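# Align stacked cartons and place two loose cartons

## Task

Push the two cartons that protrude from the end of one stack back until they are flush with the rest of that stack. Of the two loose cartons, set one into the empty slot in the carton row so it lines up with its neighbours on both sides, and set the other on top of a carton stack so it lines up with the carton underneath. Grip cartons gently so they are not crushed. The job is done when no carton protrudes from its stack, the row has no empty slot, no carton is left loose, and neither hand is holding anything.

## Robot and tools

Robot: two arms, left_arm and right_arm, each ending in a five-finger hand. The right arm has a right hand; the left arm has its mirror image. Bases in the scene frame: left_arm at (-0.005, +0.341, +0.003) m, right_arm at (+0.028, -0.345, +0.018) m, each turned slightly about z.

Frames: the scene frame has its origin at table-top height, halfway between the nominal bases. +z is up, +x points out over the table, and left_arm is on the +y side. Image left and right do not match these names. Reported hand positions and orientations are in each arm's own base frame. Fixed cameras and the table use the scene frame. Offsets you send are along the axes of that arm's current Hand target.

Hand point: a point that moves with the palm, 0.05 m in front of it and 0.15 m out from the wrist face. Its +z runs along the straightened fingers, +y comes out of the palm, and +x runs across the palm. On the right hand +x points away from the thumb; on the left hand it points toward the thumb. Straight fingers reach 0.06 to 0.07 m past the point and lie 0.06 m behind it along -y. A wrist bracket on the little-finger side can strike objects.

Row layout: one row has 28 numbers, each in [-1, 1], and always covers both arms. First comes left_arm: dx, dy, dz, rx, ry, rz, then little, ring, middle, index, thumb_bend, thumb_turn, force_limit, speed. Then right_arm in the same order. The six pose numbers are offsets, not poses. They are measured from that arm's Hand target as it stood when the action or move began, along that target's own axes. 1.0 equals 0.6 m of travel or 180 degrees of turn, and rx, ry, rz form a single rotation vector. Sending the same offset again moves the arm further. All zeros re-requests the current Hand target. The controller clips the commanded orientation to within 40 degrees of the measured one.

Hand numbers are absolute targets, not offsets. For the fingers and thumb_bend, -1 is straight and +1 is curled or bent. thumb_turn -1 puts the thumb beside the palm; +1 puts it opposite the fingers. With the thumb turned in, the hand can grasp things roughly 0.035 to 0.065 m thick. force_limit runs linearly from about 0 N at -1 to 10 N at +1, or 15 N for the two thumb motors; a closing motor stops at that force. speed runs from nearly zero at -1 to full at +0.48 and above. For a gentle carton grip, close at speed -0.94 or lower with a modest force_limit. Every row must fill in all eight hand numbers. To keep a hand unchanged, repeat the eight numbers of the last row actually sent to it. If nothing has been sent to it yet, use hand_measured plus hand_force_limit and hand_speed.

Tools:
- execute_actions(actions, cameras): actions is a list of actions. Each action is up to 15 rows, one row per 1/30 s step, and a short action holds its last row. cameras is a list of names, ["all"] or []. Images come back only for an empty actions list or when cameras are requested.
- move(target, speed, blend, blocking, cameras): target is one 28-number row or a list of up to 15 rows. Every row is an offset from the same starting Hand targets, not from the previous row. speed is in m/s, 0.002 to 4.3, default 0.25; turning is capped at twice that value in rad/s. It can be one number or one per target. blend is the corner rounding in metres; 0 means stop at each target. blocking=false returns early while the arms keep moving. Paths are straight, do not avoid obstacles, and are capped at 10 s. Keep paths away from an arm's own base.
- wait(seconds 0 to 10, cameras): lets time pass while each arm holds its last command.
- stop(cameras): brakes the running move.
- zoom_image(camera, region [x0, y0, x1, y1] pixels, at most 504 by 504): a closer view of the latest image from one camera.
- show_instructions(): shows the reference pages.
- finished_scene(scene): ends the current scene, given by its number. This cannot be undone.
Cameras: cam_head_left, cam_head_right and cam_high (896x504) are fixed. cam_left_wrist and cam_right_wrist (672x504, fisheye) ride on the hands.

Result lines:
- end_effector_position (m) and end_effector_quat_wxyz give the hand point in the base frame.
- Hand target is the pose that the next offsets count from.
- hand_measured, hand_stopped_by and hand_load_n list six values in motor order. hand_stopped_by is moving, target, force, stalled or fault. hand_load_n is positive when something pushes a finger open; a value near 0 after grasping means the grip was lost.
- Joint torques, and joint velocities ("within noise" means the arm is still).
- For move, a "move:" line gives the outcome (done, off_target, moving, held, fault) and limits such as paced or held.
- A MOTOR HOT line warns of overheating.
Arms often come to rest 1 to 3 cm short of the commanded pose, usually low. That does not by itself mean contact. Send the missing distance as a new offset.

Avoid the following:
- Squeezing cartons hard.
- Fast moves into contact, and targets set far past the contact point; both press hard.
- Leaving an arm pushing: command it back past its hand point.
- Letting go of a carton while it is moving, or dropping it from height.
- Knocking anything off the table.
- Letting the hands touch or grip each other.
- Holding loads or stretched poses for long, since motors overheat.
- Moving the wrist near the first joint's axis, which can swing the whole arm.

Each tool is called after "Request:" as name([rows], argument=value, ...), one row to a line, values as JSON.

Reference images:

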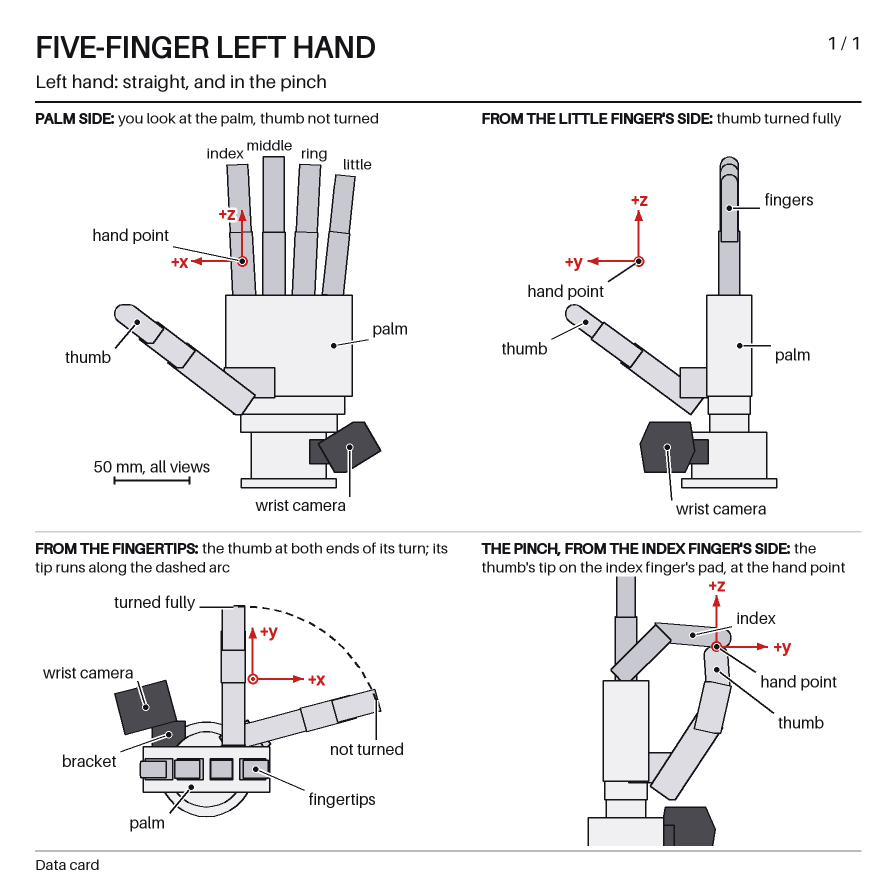

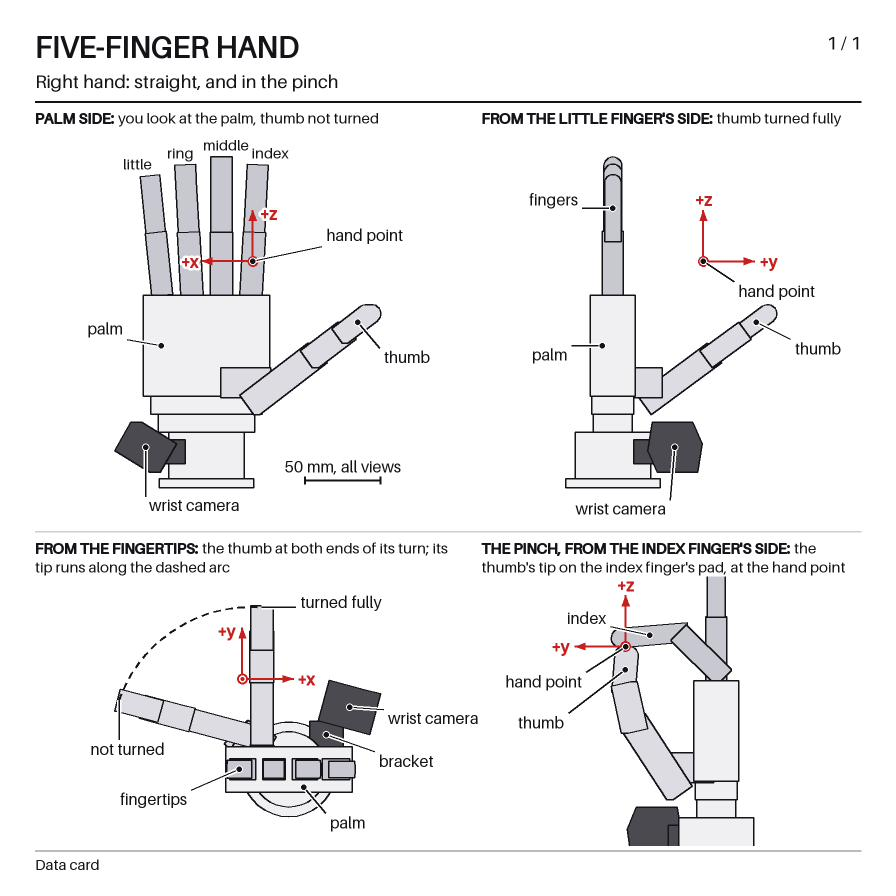

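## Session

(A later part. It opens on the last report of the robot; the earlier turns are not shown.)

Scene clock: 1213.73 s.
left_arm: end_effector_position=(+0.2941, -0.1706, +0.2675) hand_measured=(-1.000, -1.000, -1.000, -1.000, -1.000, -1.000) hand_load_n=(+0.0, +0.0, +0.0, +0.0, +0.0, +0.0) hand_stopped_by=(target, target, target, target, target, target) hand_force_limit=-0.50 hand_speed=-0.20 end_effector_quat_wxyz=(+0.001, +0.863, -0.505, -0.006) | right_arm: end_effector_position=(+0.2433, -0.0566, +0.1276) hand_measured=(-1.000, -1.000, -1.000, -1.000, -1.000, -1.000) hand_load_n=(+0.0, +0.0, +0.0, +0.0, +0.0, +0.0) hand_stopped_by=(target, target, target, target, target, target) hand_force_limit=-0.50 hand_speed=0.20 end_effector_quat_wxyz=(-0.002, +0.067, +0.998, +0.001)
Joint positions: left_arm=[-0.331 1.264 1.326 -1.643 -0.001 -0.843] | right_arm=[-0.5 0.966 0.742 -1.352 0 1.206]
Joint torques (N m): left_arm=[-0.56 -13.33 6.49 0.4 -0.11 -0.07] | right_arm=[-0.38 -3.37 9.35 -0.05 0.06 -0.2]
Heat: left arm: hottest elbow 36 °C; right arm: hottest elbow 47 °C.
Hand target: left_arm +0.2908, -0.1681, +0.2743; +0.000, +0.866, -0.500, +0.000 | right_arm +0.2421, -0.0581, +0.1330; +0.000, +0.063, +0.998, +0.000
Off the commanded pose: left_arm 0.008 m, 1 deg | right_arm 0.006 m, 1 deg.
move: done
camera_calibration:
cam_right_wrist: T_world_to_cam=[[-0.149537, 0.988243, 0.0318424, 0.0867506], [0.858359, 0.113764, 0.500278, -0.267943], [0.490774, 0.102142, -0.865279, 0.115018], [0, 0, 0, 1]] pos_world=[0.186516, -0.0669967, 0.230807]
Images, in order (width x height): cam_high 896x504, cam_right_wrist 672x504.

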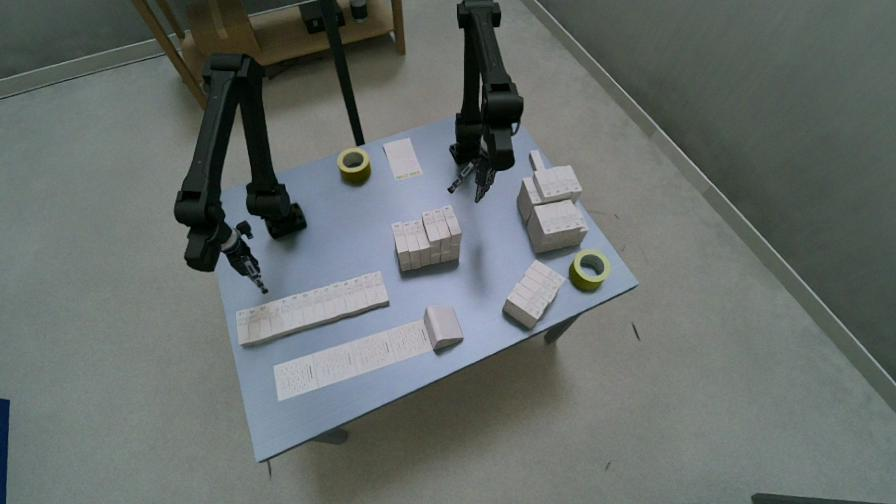

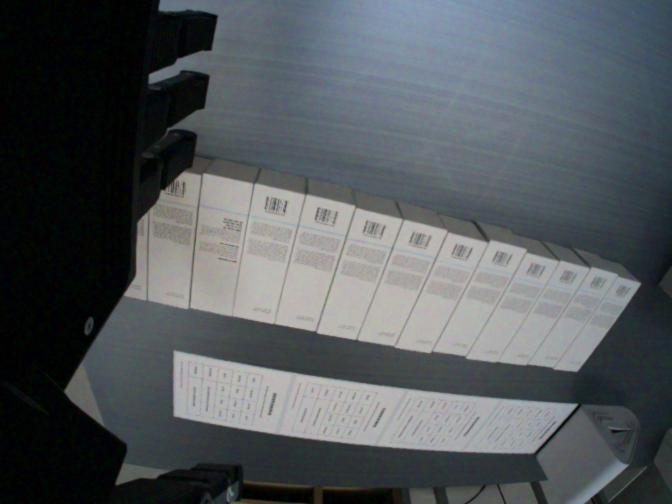

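Request:
move(target=[-0.5881,-0.3047,-0.0452,0.172,0.038,0.1907,-1,-1,-1,-1,-1,-1,-0.5,-0.2,0,0,0,0,0,0,-1,-1,-1,-1,-1,-1,-0.5,0.2], speed=0.3, cameras=["cam_left_wrist","cam_high","cam_head_left"])

Request:
zoom_image(camera="cam_left_wrist", region=[190, 60, 490, 320])

Request:
zoom_image(camera="cam_high", region=[490, 130, 640, 340])

Scene clock: 1301.23 s.
left_arm: end_effector_position=(+0.2677, +0.2186, +0.2844) hand_measured=(-1.000, -1.000, -1.000, -1.000, -1.000, -1.000) hand_load_n=(+0.0, +0.0, +0.0, +0.0, +0.0, +0.0) hand_stopped_by=(target, target, target, target, target, target) hand_force_limit=-0.50 hand_speed=-0.20 end_effector_quat_wxyz=(-0.183, +0.656, -0.709, +0.184) | right_arm: end_effector_position=(+0.2433, -0.0566, +0.1276) hand_measured=(-1.000, -1.000, -1.000, -1.000, -1.000, -1.000) hand_load_n=(+0.0, +0.0, +0.0, +0.0, +0.0, +0.0) hand_stopped_by=(target, target, target, target, target, target) hand_force_limit=-0.50 hand_speed=0.20 end_effector_quat_wxyz=(-0.002, +0.067, +0.998, +0.001)
Joint positions: left_arm=[0.838 1.155 1.282 -1.344 0.397 0.845] | right_arm=[-0.5 0.966 0.742 -1.352 0 1.206]
Joint torques (N m): left_arm=[-0.5 -9.64 10.13 0.9 0.23 0.12] | right_arm=[-0.09 -3.66 9.4 0.01 0.06 -0.14]
Heat: left arm: hottest elbow 36 °C; right arm: hottest elbow 45 °C.
Hand target: left_arm +0.2731, +0.2289, +0.3016; -0.199, +0.649, -0.711, +0.182 | right_arm +0.2421, -0.0581, +0.1330; +0.000, +0.063, +0.998, +0.000
Off the commanded pose: left_arm 0.021 m, 2 deg | right_arm 0.006 m, 1 deg.
move: off_target (left_arm)
camera_calibration:
cam_left_wrist: T_world_to_cam=[[0.815579, -0.277387, 0.507826, -0.305625], [-0.492474, -0.793521, 0.357482, 0.196751], [0.30381, -0.541646, -0.783785, 0.371009], [0, 0, 0, 1]] pos_world=[0.23344, 0.272305, 0.37566]
Images, in order (width x height): cam_head_left 896x504, cam_high 896x504, cam_left_wrist 672x504.

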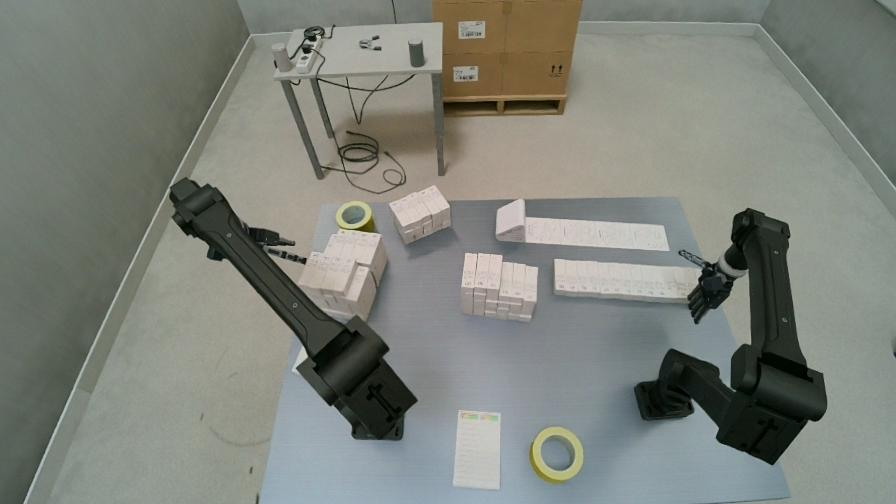

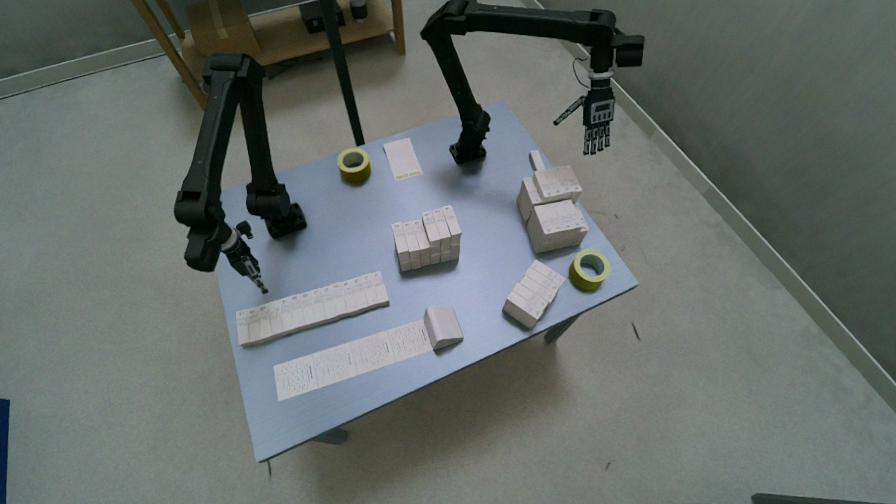

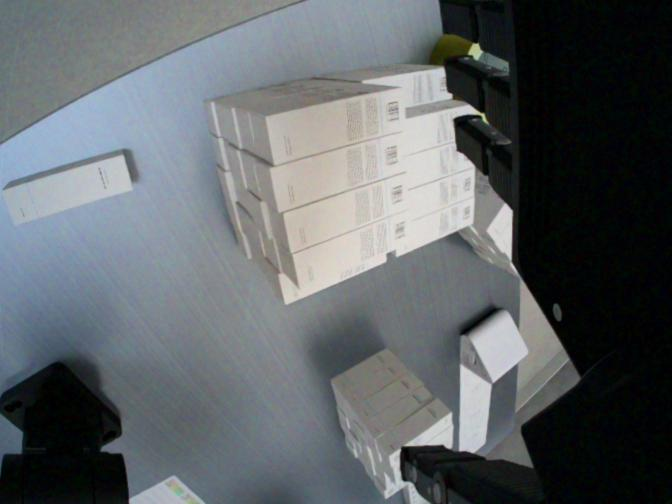

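Scaled by 1.680 from the camera's 672x504 image, which has a finer 960x720 frame.

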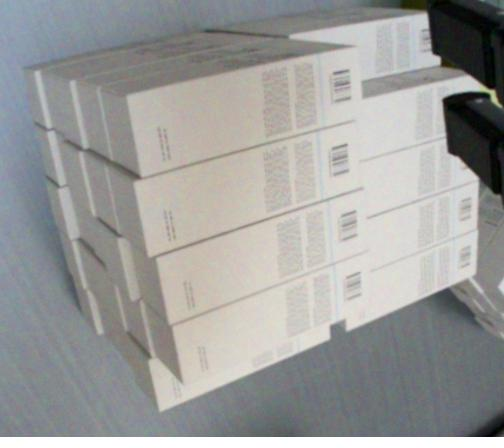

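Scaled by 2.400.

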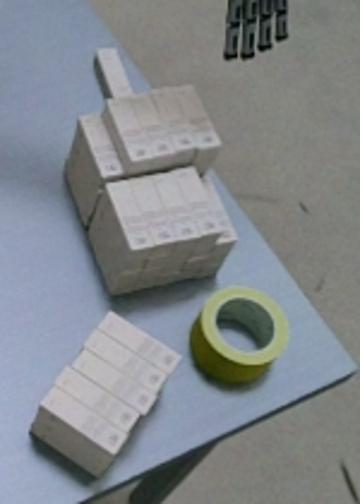

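Request:
move([
  [0.1368,0.3357,0.1442,-0.1517,-0.1153,-0.4587,-1,1,1,1,-1,-1,-0.5,0.0,0,0,0,0,0,0,-1,-1,-1,-1,-1,-1,-0.5,0.2],
  [0.1419,0.3918,0.2368,-0.1517,-0.1153,-0.4587,-1,1,1,1,-1,-1,-0.5,0.0,0,0,0,0,0,0,-1,-1,-1,-1,-1,-1,-0.5,0.2],
], speed=[0.2,0.1], cameras=["cam_left_wrist","cam_high","cam_head_left"])

Request:
zoom_image(camera="cam_high", region=[470, 90, 610, 230])

Request:
zoom_image(camera="cam_head_left", region=[250, 220, 420, 400])

Scene clock: 1352.33 s.
left_arm: end_effector_position=(+0.1387, +0.1608, +0.0575) hand_measured=(-1.000, +1.000, +1.000, +1.000, -1.000, -1.000) hand_load_n=(-0.5, +0.0, +0.0, +0.0, +0.0, +0.0) hand_stopped_by=(target, target, target, target, target, target) hand_force_limit=-0.50 hand_speed=0.00 end_effector_quat_wxyz=(+0.003, +0.995, -0.100, +0.000) | right_arm: end_effector_position=(+0.2433, -0.0566, +0.1276) hand_measured=(-1.000, -1.000, -1.000, -1.000, -1.000, -1.000) hand_load_n=(+0.0, +0.0, +0.5, +0.0, +0.0, +0.0) hand_stopped_by=(target, target, target, target, target, target) hand_force_limit=-0.50 hand_speed=0.20 end_effector_quat_wxyz=(-0.002, +0.067, +0.998, +0.001)
Joint positions: left_arm=[1.084 1.121 0.643 -1.098 0.001 -0.287] | right_arm=[-0.5 0.966 0.742 -1.352 0 1.206]
Joint torques (N m): left_arm=[-0.56 -6.12 5.65 1.28 -0.2 -0.14] | right_arm=[-0.21 -3.02 9.22 -0.1 0.04 -0.2]
Heat: left arm: hottest elbow 39 °C; right arm: hottest elbow 45 °C.
Hand target: left_arm +0.1400, +0.1654, +0.0545; +0.000, +0.996, -0.091, +0.000 | right_arm +0.2421, -0.0581, +0.1330; +0.000, +0.063, +0.998, +0.000
Off the commanded pose: left_arm 0.006 m, 1 deg | right_arm 0.006 m, 1 deg.
move: done
camera_calibration:
cam_left_wrist: T_world_to_cam=[[0.398017, 0.917172, 0.0194407, -0.20716], [0.76789, -0.344679, 0.539946, -0.0890684], [0.501924, -0.199979, -0.841475, 0.121953], [0, 0, 0, 1]] pos_world=[0.0896366, 0.183689, 0.15474]
Images, in order (width x height): cam_head_left 896x504, cam_high 896x504, cam_left_wrist 672x504.

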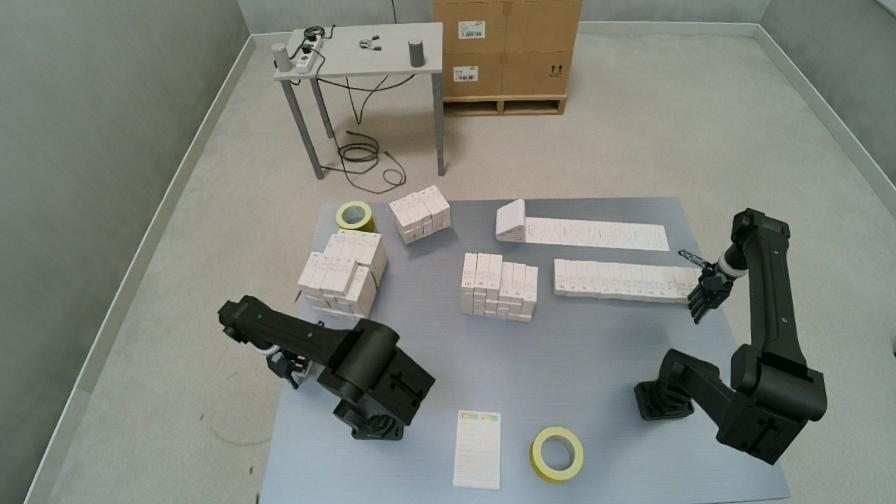

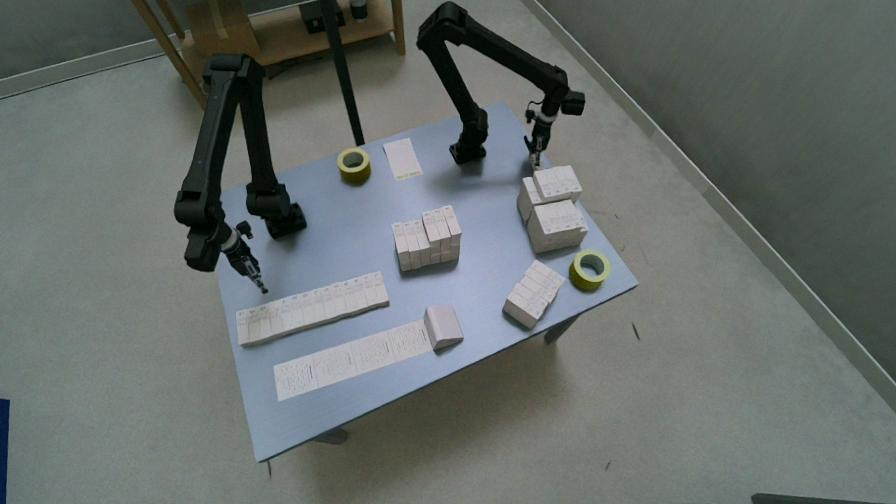

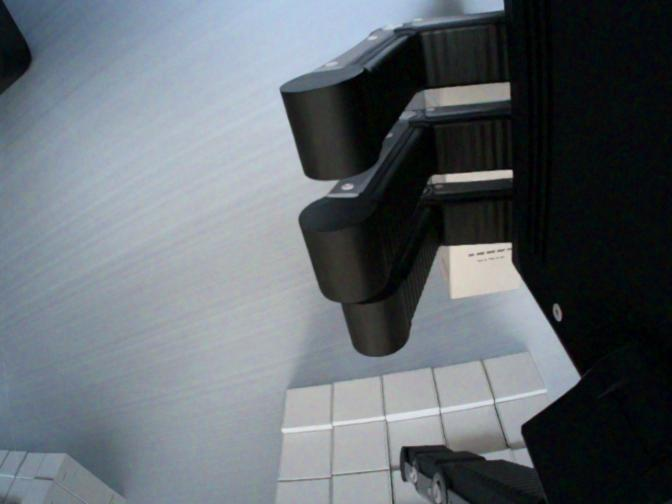

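Scaled by 3.600.

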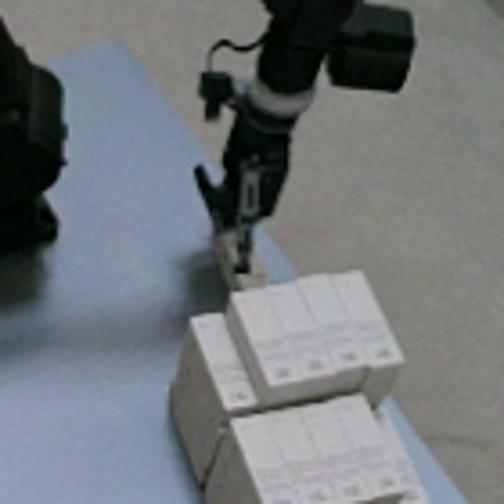

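Scaled by 2.800.

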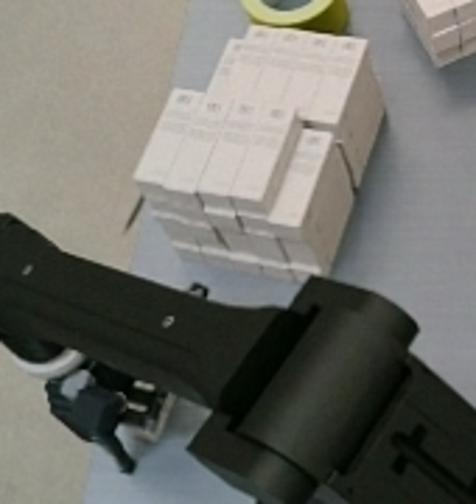

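Request:
zoom_image(camera="cam_left_wrist", region=[270, 60, 560, 504])

Scaled by 1.135 from the camera's 672x504 image, which has a finer 960x720 frame.

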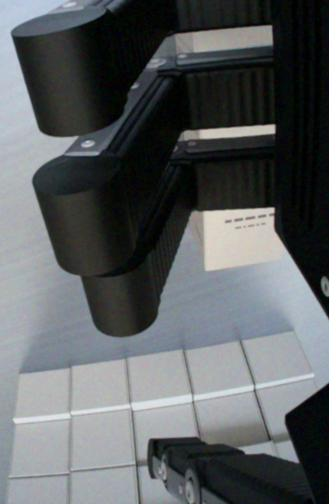

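Request:
move([
  [0.0,0.009,-0.012,0,0,0,-1,1,1,1,-1,-1,-0.5,0.0,0,0,0,0,0,0,-1,-1,-1,-1,-1,-1,-0.5,0.2],
  [0.112,0.009,-0.015,0,0,0,-1,1,1,1,-1,-1,-0.5,0.0,0,0,0,0,0,0,-1,-1,-1,-1,-1,-1,-0.5,0.2],
], speed=[0.05,0.06], cameras=["cam_left_wrist","cam_high"])

Request:
zoom_image(camera="cam_high", region=[470, 90, 610, 230])

Scene clock: 1378.63 s.
left_arm: end_effector_position=(+0.1911, +0.1379, +0.0569) hand_measured=(-1.000, +1.000, +1.000, +1.000, -1.000, -1.000) hand_load_n=(+0.0, +0.0, +0.0, +0.0, +0.0, +0.0) hand_stopped_by=(target, target, target, target, target, target) hand_force_limit=-0.50 hand_speed=0.00 end_effector_quat_wxyz=(+0.008, +0.996, -0.093, -0.009) | right_arm: end_effector_position=(+0.2433, -0.0566, +0.1276) hand_measured=(-1.000, -1.000, -1.000, -1.000, -1.000, -1.000) hand_load_n=(+0.0, +0.0, +0.0, +0.0, +0.0, +0.0) hand_stopped_by=(target, target, target, target, target, target) hand_force_limit=-0.50 hand_speed=0.20 end_effector_quat_wxyz=(-0.002, +0.067, +0.998, +0.001)
Joint positions: left_arm=[0.866 1.168 0.674 -1.1 -0.004 -0.519] | right_arm=[-0.5 0.966 0.742 -1.352 0 1.206]
Joint torques (N m): left_arm=[-1.67 -6.01 7.94 0.75 0.06 -0.16] | right_arm=[-0.91 -3.6 9.32 0.02 0.06 -0.12]
Heat: left arm: hottest elbow 39 °C; right arm: hottest elbow 45 °C.
Hand target: left_arm +0.2052, +0.1481, +0.0635; +0.000, +0.996, -0.091, +0.000 | right_arm +0.2421, -0.0581, +0.1330; +0.000, +0.063, +0.998, +0.000
Off the commanded pose: left_arm 0.018 m, 1 deg | right_arm 0.006 m, 1 deg.
move: off_target (left_arm)
camera_calibration:
cam_left_wrist: T_world_to_cam=[[0.385015, 0.922902, 0.00400996, -0.204508], [0.781978, -0.328526, 0.529699, -0.141187], [0.490177, -0.200806, -0.848176, 0.0932839], [0, 0, 0, 1]] pos_world=[0.143418, 0.161089, 0.154728]
Images, in order (width x height): cam_high 896x504, cam_left_wrist 672x504.

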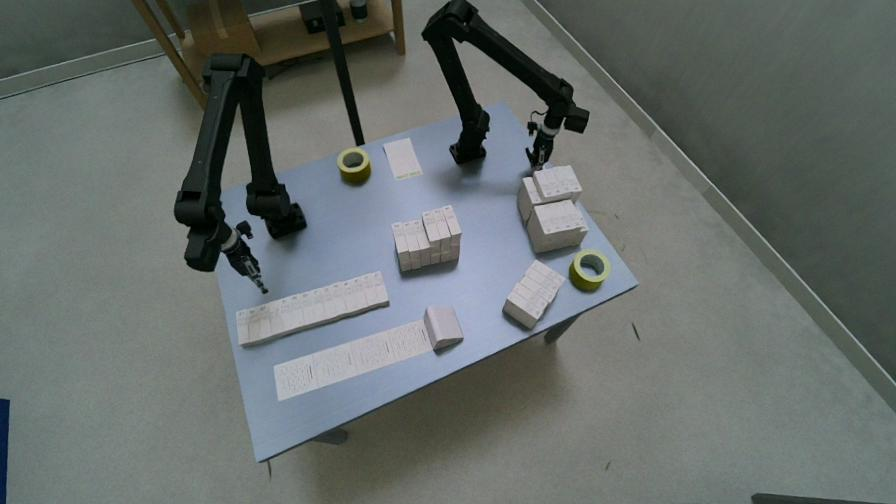

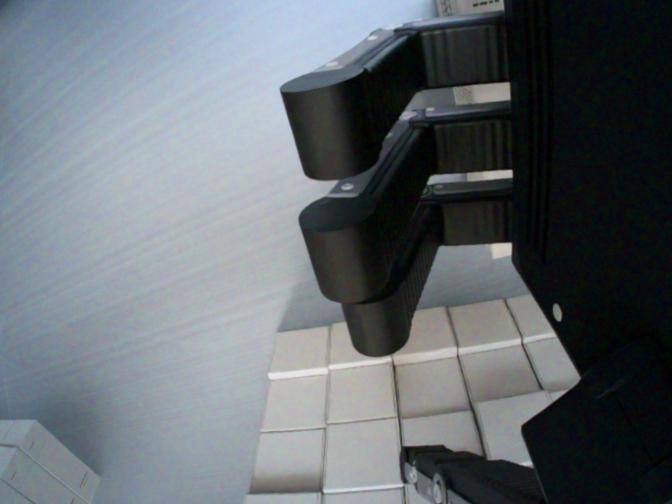

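Scaled by 3.600.

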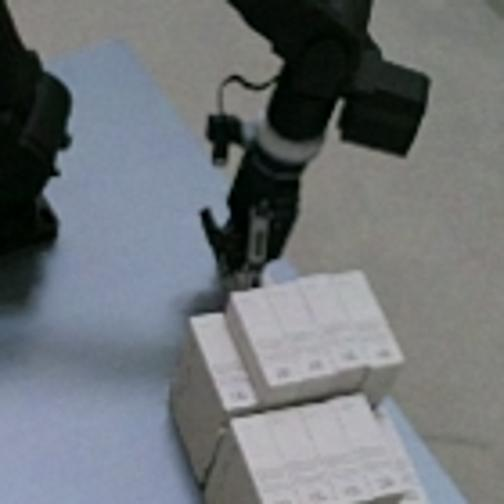

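Request:
zoom_image(camera="cam_left_wrist", region=[400, 0, 560, 300])

Scaled by 1.680 from the camera's 672x504 image, which has a finer 960x720 frame.

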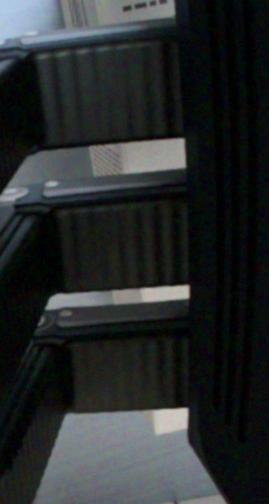

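Request:
move([
  [-0.05,0.009,0,0,0,0,-1,1,1,1,-1,-1,-0.5,0.0,0,0,0,0,0,0,-1,-1,-1,-1,-1,-1,-0.5,0.2],
  [-0.05,0.0,-0.1608,0,0,0,-1,1,1,1,-1,-1,-0.5,0.0,0,0,0,0,0,0,-1,-1,-1,-1,-1,-1,-0.5,0.2],
  [-0.0165,-0.0905,-0.1608,0.3327,-0.0186,-0.0321,1,1,-0.4,-0.4,-0.6,1,-0.5,0.2,0,0,0,0,0,0,-1,-1,-1,-1,-1,-1,-0.5,0.2],
], speed=[0.08,0.2,0.25], blend=[0.003,0.03,0], cameras=["cam_left_wrist","cam_high","cam_head_left"])

Scene clock: 1409.10 s.
left_arm: end_effector_position=(+0.2003, +0.2028, +0.1551) hand_measured=(+1.000, +1.000, -0.400, -0.400, -0.600, +1.000) hand_load_n=(+0.0, +0.0, +0.0, +0.0, +0.0, +0.0) hand_stopped_by=(target, target, target, target, target, target) hand_force_limit=-0.50 hand_speed=0.20 end_effector_quat_wxyz=(-0.494, +0.869, -0.039, +0.004) | right_arm: end_effector_position=(+0.2433, -0.0566, +0.1276) hand_measured=(-1.000, -1.000, -1.000, -1.000, -1.000, -1.000) hand_load_n=(+0.0, +0.0, +0.0, +0.0, +0.0, +0.0) hand_stopped_by=(target, target, target, target, target, target) hand_force_limit=-0.50 hand_speed=0.20 end_effector_quat_wxyz=(-0.002, +0.067, +0.998, +0.001)
Joint positions: left_arm=[0.4 0.627 0.52 -0.832 -0.883 -0.775] | right_arm=[-0.5 0.966 0.742 -1.352 0 1.206]
Joint torques (N m): left_arm=[-1.67 -3.14 6.8 2.25 -0.69 -0.08] | right_arm=[-0.38 -3.55 9.18 -0.1 0.05 -0.17]
Heat: left arm: hottest elbow 39 °C; right arm: hottest elbow 45 °C.
Hand target: left_arm +0.2053, +0.2033, +0.1600; -0.499, +0.866, -0.031, +0.017 | right_arm +0.2421, -0.0581, +0.1330; +0.000, +0.063, +0.998, +0.000
Off the commanded pose: left_arm 0.007 m, 2 deg | right_arm 0.006 m, 1 deg.
move: done
camera_calibration:
cam_left_wrist: T_world_to_cam=[[0.268575, 0.461265, 0.845637, -0.281931], [0.782194, -0.616787, 0.0880096, -0.0520539], [0.562174, 0.637815, -0.526452, -0.0493225], [0, 0, 0, 1]] pos_world=[0.144164, 0.129397, 0.217027]
Images, in order (width x height): cam_head_left 896x504, cam_high 896x504, cam_left_wrist 672x504.

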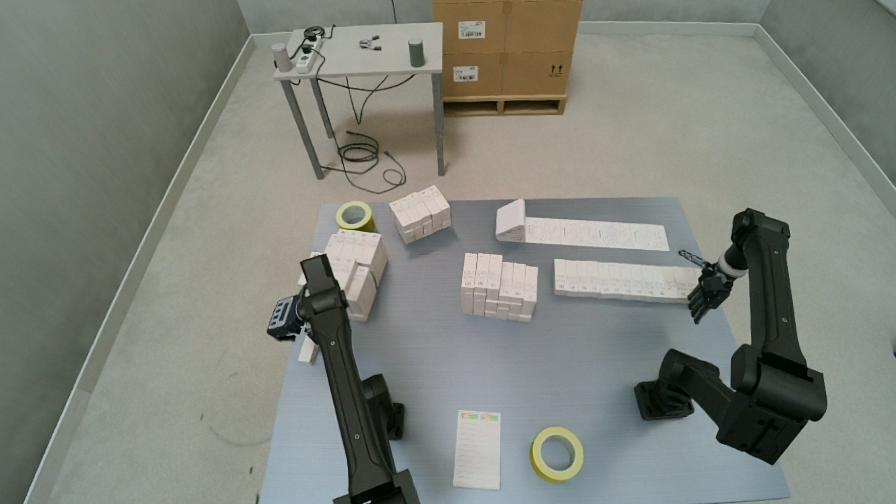

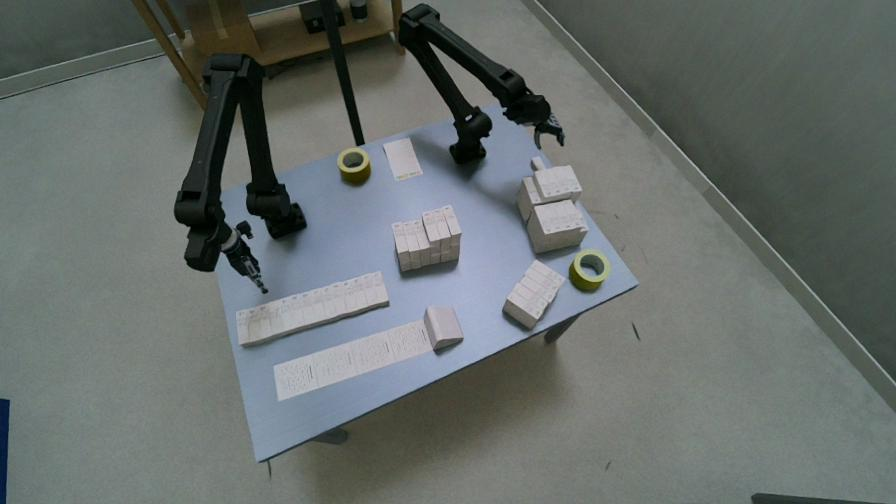

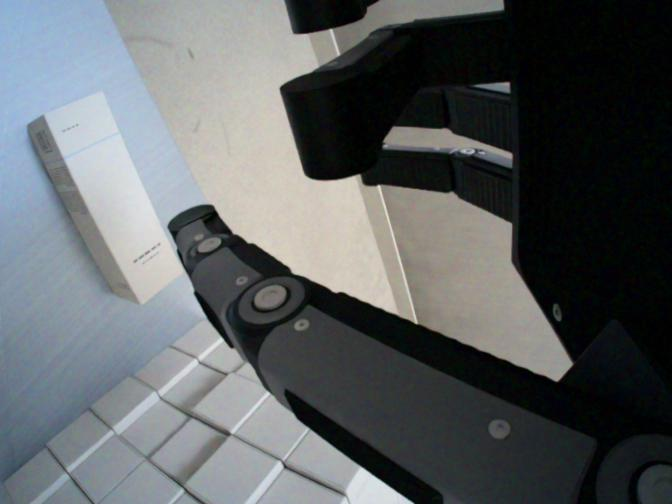

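Request:
zoom_image(camera="cam_left_wrist", region=[0, 70, 230, 340])

Scaled by 1.867 from the camera's 672x504 image, which has a finer 960x720 frame.

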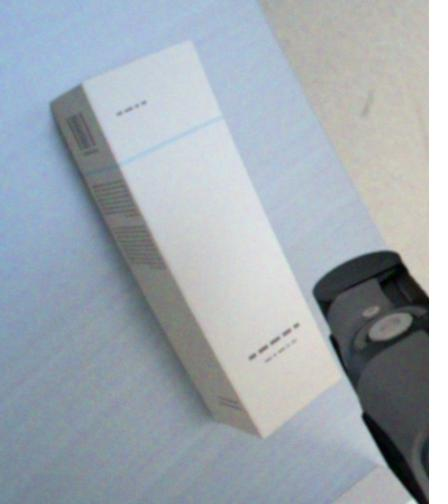

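Request:
move(target=[0.012,0.142,0.0872,0,0.0053,0.0031,1,1,-0.4,-0.4,-0.6,1,-0.5,0.2,0,0,0,0,0,0,-1,-1,-1,-1,-1,-1,-0.5,0.2], speed=0.1, cameras=["cam_left_wrist","cam_high"])

Request:
zoom_image(camera="cam_left_wrist", region=[0, 70, 330, 400])

Scene clock: 1431.90 s.
left_arm: end_effector_position=(+0.2106, +0.2045, +0.0609) hand_measured=(+1.000, +1.000, -0.400, -0.400, -0.600, +1.000) hand_load_n=(+0.0, +0.5, +0.0, +0.0, +0.0, +0.0) hand_stopped_by=(target, target, target, target, target, target) hand_force_limit=-0.50 hand_speed=0.20 end_effector_quat_wxyz=(-0.498, +0.866, -0.034, +0.022) | right_arm: end_effector_position=(+0.2433, -0.0566, +0.1276) hand_measured=(-1.000, -1.000, -1.000, -1.000, -1.000, -1.000) hand_load_n=(+0.0, +0.0, +0.0, +0.0, -0.5, +0.0) hand_stopped_by=(target, target, target, target, target, target) hand_force_limit=-0.50 hand_speed=0.20 end_effector_quat_wxyz=(-0.002, +0.067, +0.998, +0.001)
Joint positions: left_arm=[0.397 0.764 0.293 -0.427 -0.873 -0.771] | right_arm=[-0.5 0.966 0.742 -1.352 0 1.206]
Joint torques (N m): left_arm=[-0.62 -1.96 6.3 2.24 -0.5 0.09] | right_arm=[0.09 -3.72 9.62 -0.06 0.04 -0.16]
Heat: left arm: hottest elbow 39 °C; right arm: hottest elbow 45 °C.
Hand target: left_arm +0.2126, +0.2054, +0.0601; -0.499, +0.865, -0.039, +0.022 | right_arm +0.2421, -0.0581, +0.1330; +0.000, +0.063, +0.998, +0.000
Off the commanded pose: left_arm 0.002 m, 1 deg | right_arm 0.006 m, 1 deg.
move: done
camera_calibration:
cam_left_wrist: T_world_to_cam=[[0.241321, 0.451017, 0.859272, -0.19878], [0.771758, -0.626005, 0.111836, -0.048175], [0.588348, 0.636161, -0.499144, -0.112553], [0, 0, 0, 1]] pos_world=[0.151369, 0.131097, 0.120014]
Images, in order (width x height): cam_high 896x504, cam_left_wrist 672x504.

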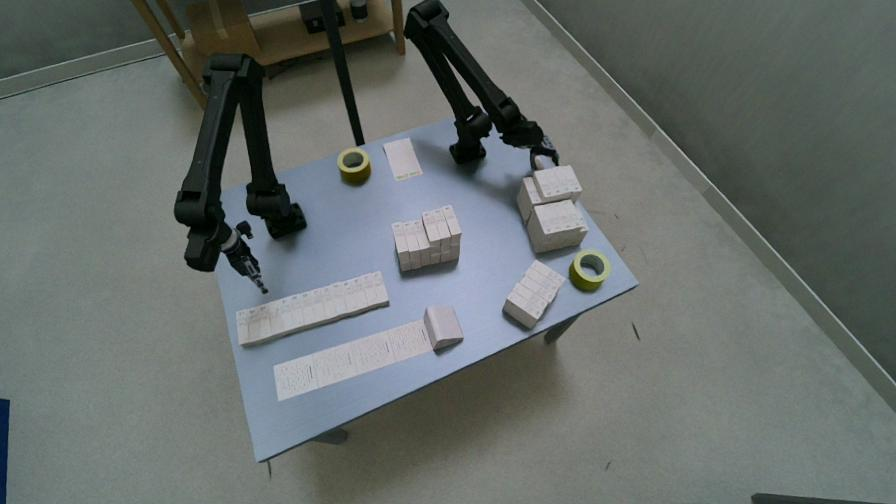

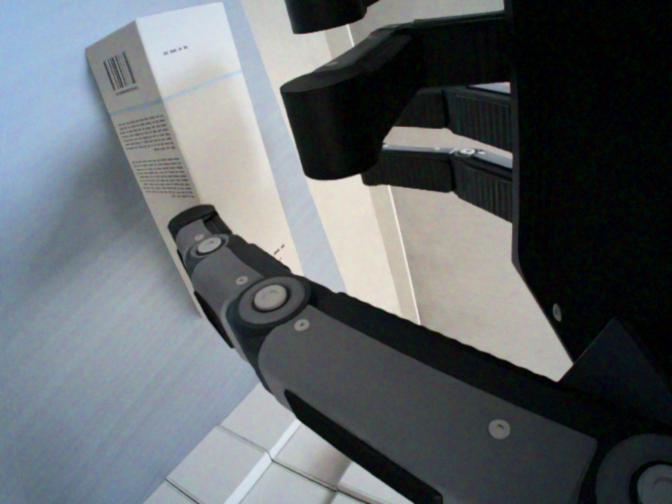

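Scaled by 1.527 from the camera's 672x504 image, which has a finer 960x720 frame.

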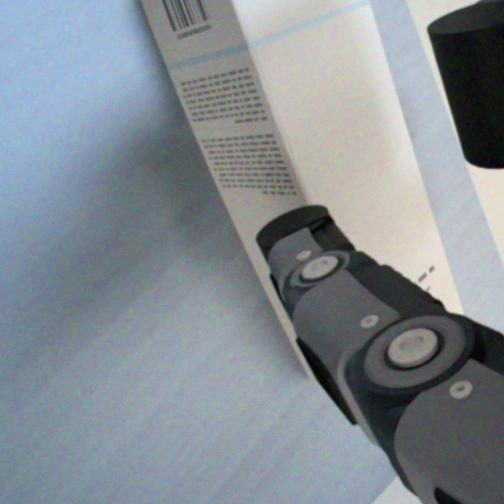

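Request:
move(target=[-0.0046,0.0441,0.0202,0,0,0,1,1,-0.4,-0.4,-0.6,1,-0.5,0.2,0,0,0,0,0,0,-1,-1,-1,-1,-1,-1,-0.5,0.2], speed=0.05, cameras=["cam_left_wrist","cam_high"])

Request:
zoom_image(camera="cam_high", region=[490, 100, 590, 200])

Scene clock: 1457.60 s.
left_arm: end_effector_position=(+0.2066, +0.2028, +0.0315) hand_measured=(+1.000, +1.000, -0.400, -0.400, -0.600, +1.000) hand_load_n=(+0.0, +0.0, +0.0, +0.0, +0.0, +0.0) hand_stopped_by=(target, target, target, target, target, target) hand_force_limit=-0.50 hand_speed=0.20 end_effector_quat_wxyz=(-0.497, +0.867, -0.036, +0.020) | right_arm: end_effector_position=(+0.2433, -0.0566, +0.1276) hand_measured=(-1.000, -1.000, -1.000, -1.000, -1.000, -1.000) hand_load_n=(+0.0, +0.0, +0.0, +0.0, -0.5, +0.0) hand_stopped_by=(target, target, target, target, target, target) hand_force_limit=-0.50 hand_speed=0.20 end_effector_quat_wxyz=(-0.002, +0.067, +0.998, +0.001)
Joint positions: left_arm=[0.397 0.837 0.231 -0.297 -0.873 -0.771] | right_arm=[-0.5 0.966 0.742 -1.352 0 1.206]
Joint torques (N m): left_arm=[-1.26 -1.96 6.01 2.3 -0.67 0.08] | right_arm=[-0.44 -3.55 9.46 -0.28 0.01 -0.19]
Heat: left arm: hottest elbow 38 °C; right arm: hottest elbow 45 °C.
Hand target: left_arm +0.2096, +0.2028, +0.0310; -0.499, +0.865, -0.039, +0.022 | right_arm +0.2421, -0.0581, +0.1330; +0.000, +0.063, +0.998, +0.000
Off the commanded pose: left_arm 0.003 m, 1 deg | right_arm 0.006 m, 1 deg.
move: done
camera_calibration:
cam_left_wrist: T_world_to_cam=[[0.245925, 0.452755, 0.85705, -0.173088], [0.772217, -0.625926, 0.109076, -0.0429225], [0.585834, 0.635004, -0.503555, -0.122978], [0, 0, 0, 1]] pos_world=[0.147757, 0.129592, 0.0911006]
Images, in order (width x height): cam_high 896x504, cam_left_wrist 672x504.

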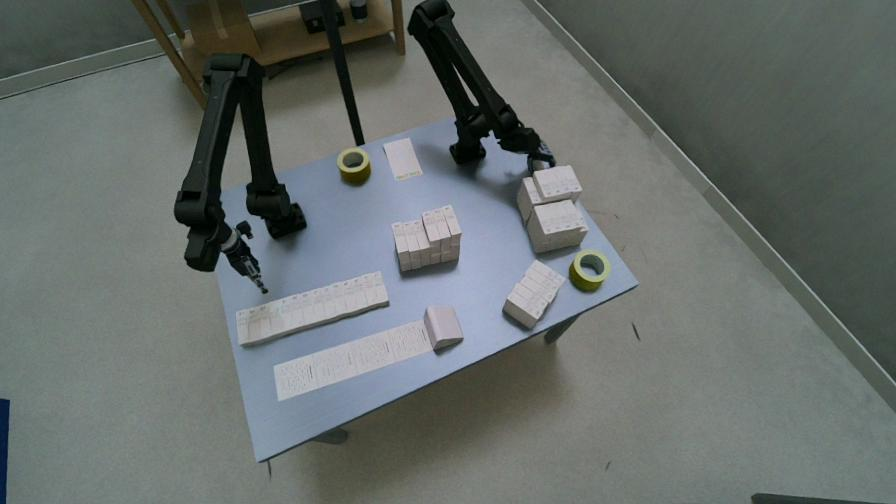

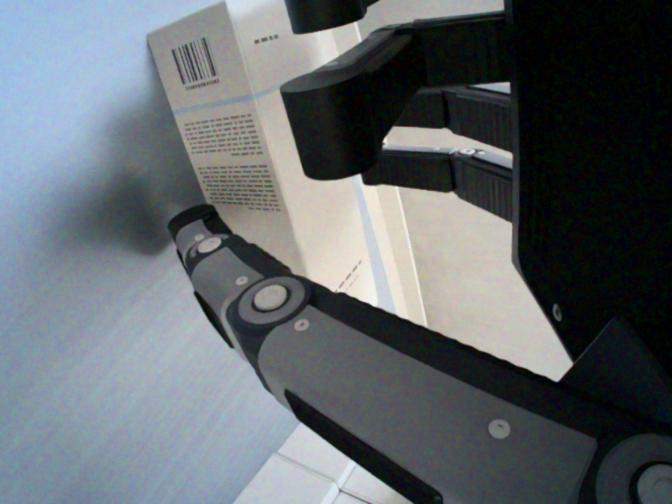

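Scaled by 5.040.

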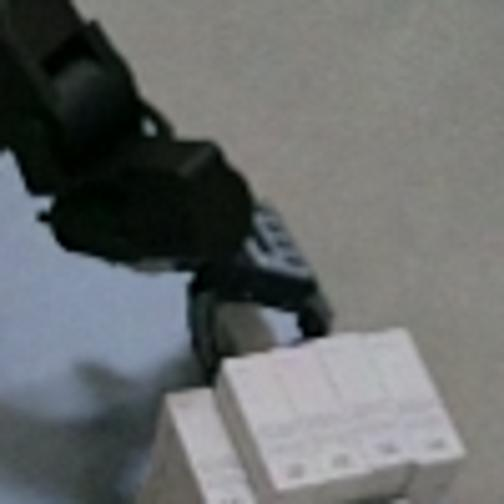

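Request:
move(target=[0,0.0115,0.0067,0,0,0,1,1,-0.4,-0.4,-0.6,1,-0.5,0.2,0,0,0,0,0,0,-1,-1,-1,-1,-1,-1,-0.5,0.2], speed=0.03, cameras=["cam_left_wrist"])

Scene clock: 1466.33 s.
left_arm: end_effector_position=(+0.2069, +0.2029, +0.0237) hand_measured=(+1.000, +1.000, -0.400, -0.400, -0.600, +1.000) hand_load_n=(+0.0, +0.0, +0.0, +0.0, +0.0, +0.0) hand_stopped_by=(target, target, target, target, target, target) hand_force_limit=-0.50 hand_speed=0.20 end_effector_quat_wxyz=(-0.497, +0.866, -0.036, +0.021) | right_arm: end_effector_position=(+0.2433, -0.0566, +0.1276) hand_measured=(-1.000, -1.000, -1.000, -1.000, -1.000, -1.000) hand_load_n=(+0.0, +0.0, +0.0, +0.0, +0.0, +0.0) hand_stopped_by=(target, target, target, target, target, target) hand_force_limit=-0.50 hand_speed=0.20 end_effector_quat_wxyz=(-0.002, +0.067, +0.998, +0.001)
Joint positions: left_arm=[0.397 0.868 0.217 -0.251 -0.873 -0.771] | right_arm=[-0.5 0.966 0.742 -1.352 0 1.206]
Joint torques (N m): left_arm=[-1.2 -2.37 5.71 2.5 -0.64 0.05] | right_arm=[-0.5 -3.6 9.55 -0.21 0.03 -0.18]
Heat: left arm: hottest elbow 38 °C; right arm: hottest elbow 45 °C.
Hand target: left_arm +0.2096, +0.2029, +0.0231; -0.499, +0.865, -0.039, +0.022 | right_arm +0.2421, -0.0581, +0.1330; +0.000, +0.063, +0.998, +0.000
Off the commanded pose: left_arm 0.003 m, 0 deg | right_arm 0.006 m, 1 deg.
move: done
camera_calibration:
cam_left_wrist: T_world_to_cam=[[0.245297, 0.452487, 0.857371, -0.166313], [0.772143, -0.625953, 0.109441, -0.0421697], [0.586195, 0.635168, -0.502929, -0.127264], [0, 0, 0, 1]] pos_world=[0.147959, 0.129693, 0.0832025]
Images, in order (width x height): cam_left_wrist 672x504.

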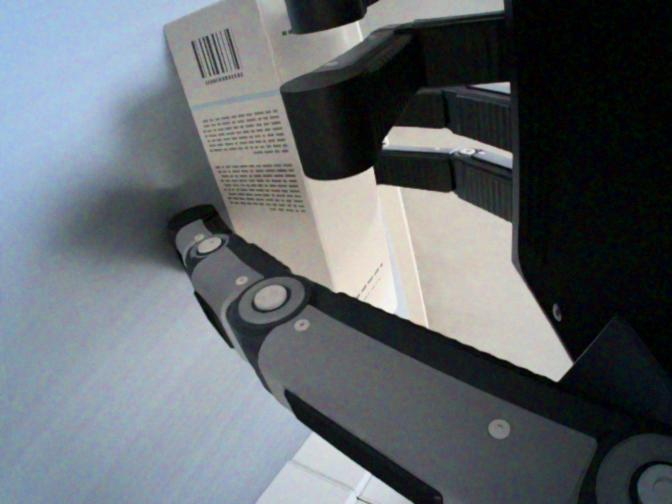

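Request:
move(target=[0,0,0,0,0,0,1,1,0.1,0.1,0.0,1,-0.7,-0.94,0,0,0,0,0,0,-1,-1,-1,-1,-1,-1,-0.5,0.2], speed=0.05, cameras=["cam_left_wrist","cam_high"])

Request:
zoom_image(camera="cam_high", region=[490, 100, 590, 200])

Scene clock: 1474.30 s.
left_arm: end_effector_position=(+0.2075, +0.2038, +0.0246) hand_measured=(+1.000, +1.000, -0.052, -0.022, -0.420, +1.000) hand_load_n=(+0.0, +0.0, +2.0, +2.0, +3.5, +0.0) hand_stopped_by=(target, target, force, force, force, target) hand_force_limit=-0.70 hand_speed=-0.94 end_effector_quat_wxyz=(-0.499, +0.865, -0.034, +0.022) | right_arm: end_effector_position=(+0.2433, -0.0566, +0.1276) hand_measured=(-1.000, -1.000, -1.000, -1.000, -1.000, -1.000) hand_load_n=(+0.0, +0.0, +0.0, +0.0, +0.0, +0.0) hand_stopped_by=(target, target, target, target, target, target) hand_force_limit=-0.50 hand_speed=0.20 end_effector_quat_wxyz=(-0.002, +0.067, +0.998, +0.001)
Joint positions: left_arm=[0.397 0.869 0.217 -0.245 -0.876 -0.771] | right_arm=[-0.5 0.966 0.742 -1.352 0 1.206]
Joint torques (N m): left_arm=[-1.08 -3.02 5.68 1.98 -0.54 0.09] | right_arm=[0.21 -3.37 9.29 0.05 0.07 -0.19]
Heat: left arm: hottest elbow 38 °C; right arm: hottest elbow 45 °C.
Hand target: left_arm +0.2095, +0.2029, +0.0230; -0.499, +0.865, -0.039, +0.022 | right_arm +0.2421, -0.0581, +0.1330; +0.000, +0.063, +0.998, +0.000
Off the commanded pose: left_arm 0.003 m, 1 deg | right_arm 0.006 m, 1 deg.
move: done
camera_calibration:
cam_left_wrist: T_world_to_cam=[[0.24136, 0.449406, 0.860105, -0.166222], [0.772905, -0.624974, 0.10966, -0.0426055], [0.586825, 0.638311, -0.498192, -0.128515], [0, 0, 0, 1]] pos_world=[0.148465, 0.130106, 0.0836153]
Images, in order (width x height): cam_high 896x504, cam_left_wrist 672x504.

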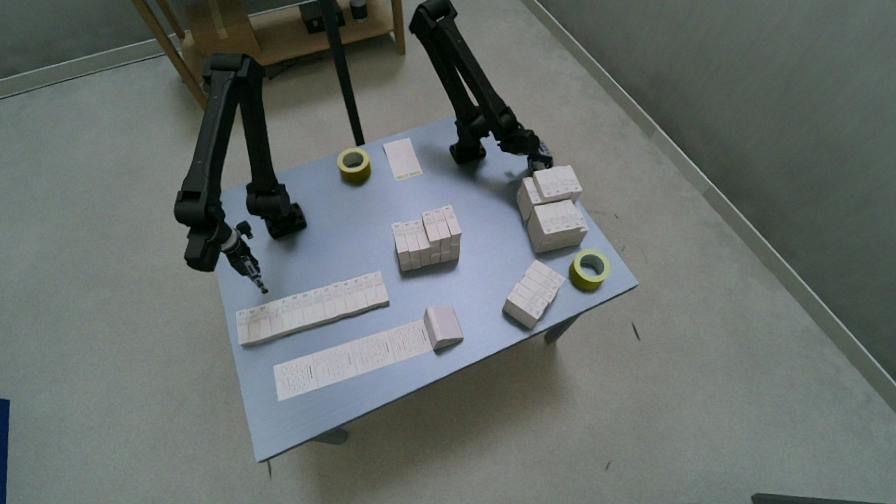

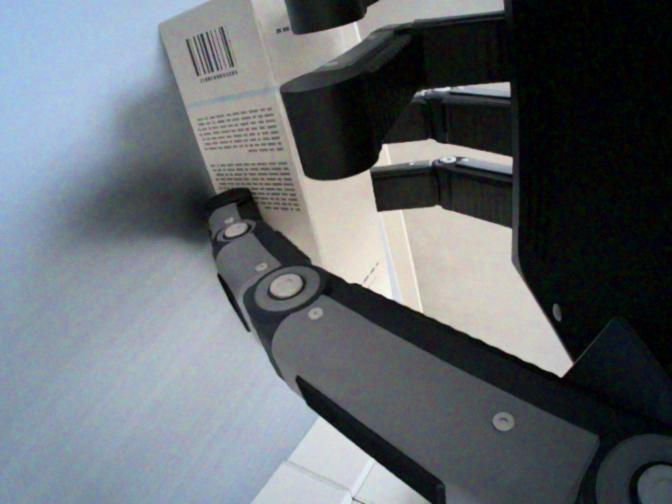

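Scaled by 5.040.

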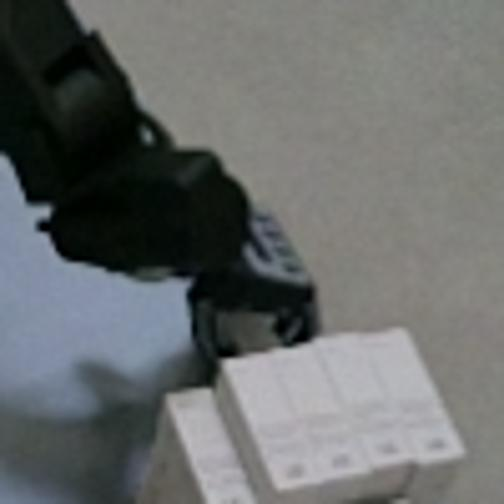

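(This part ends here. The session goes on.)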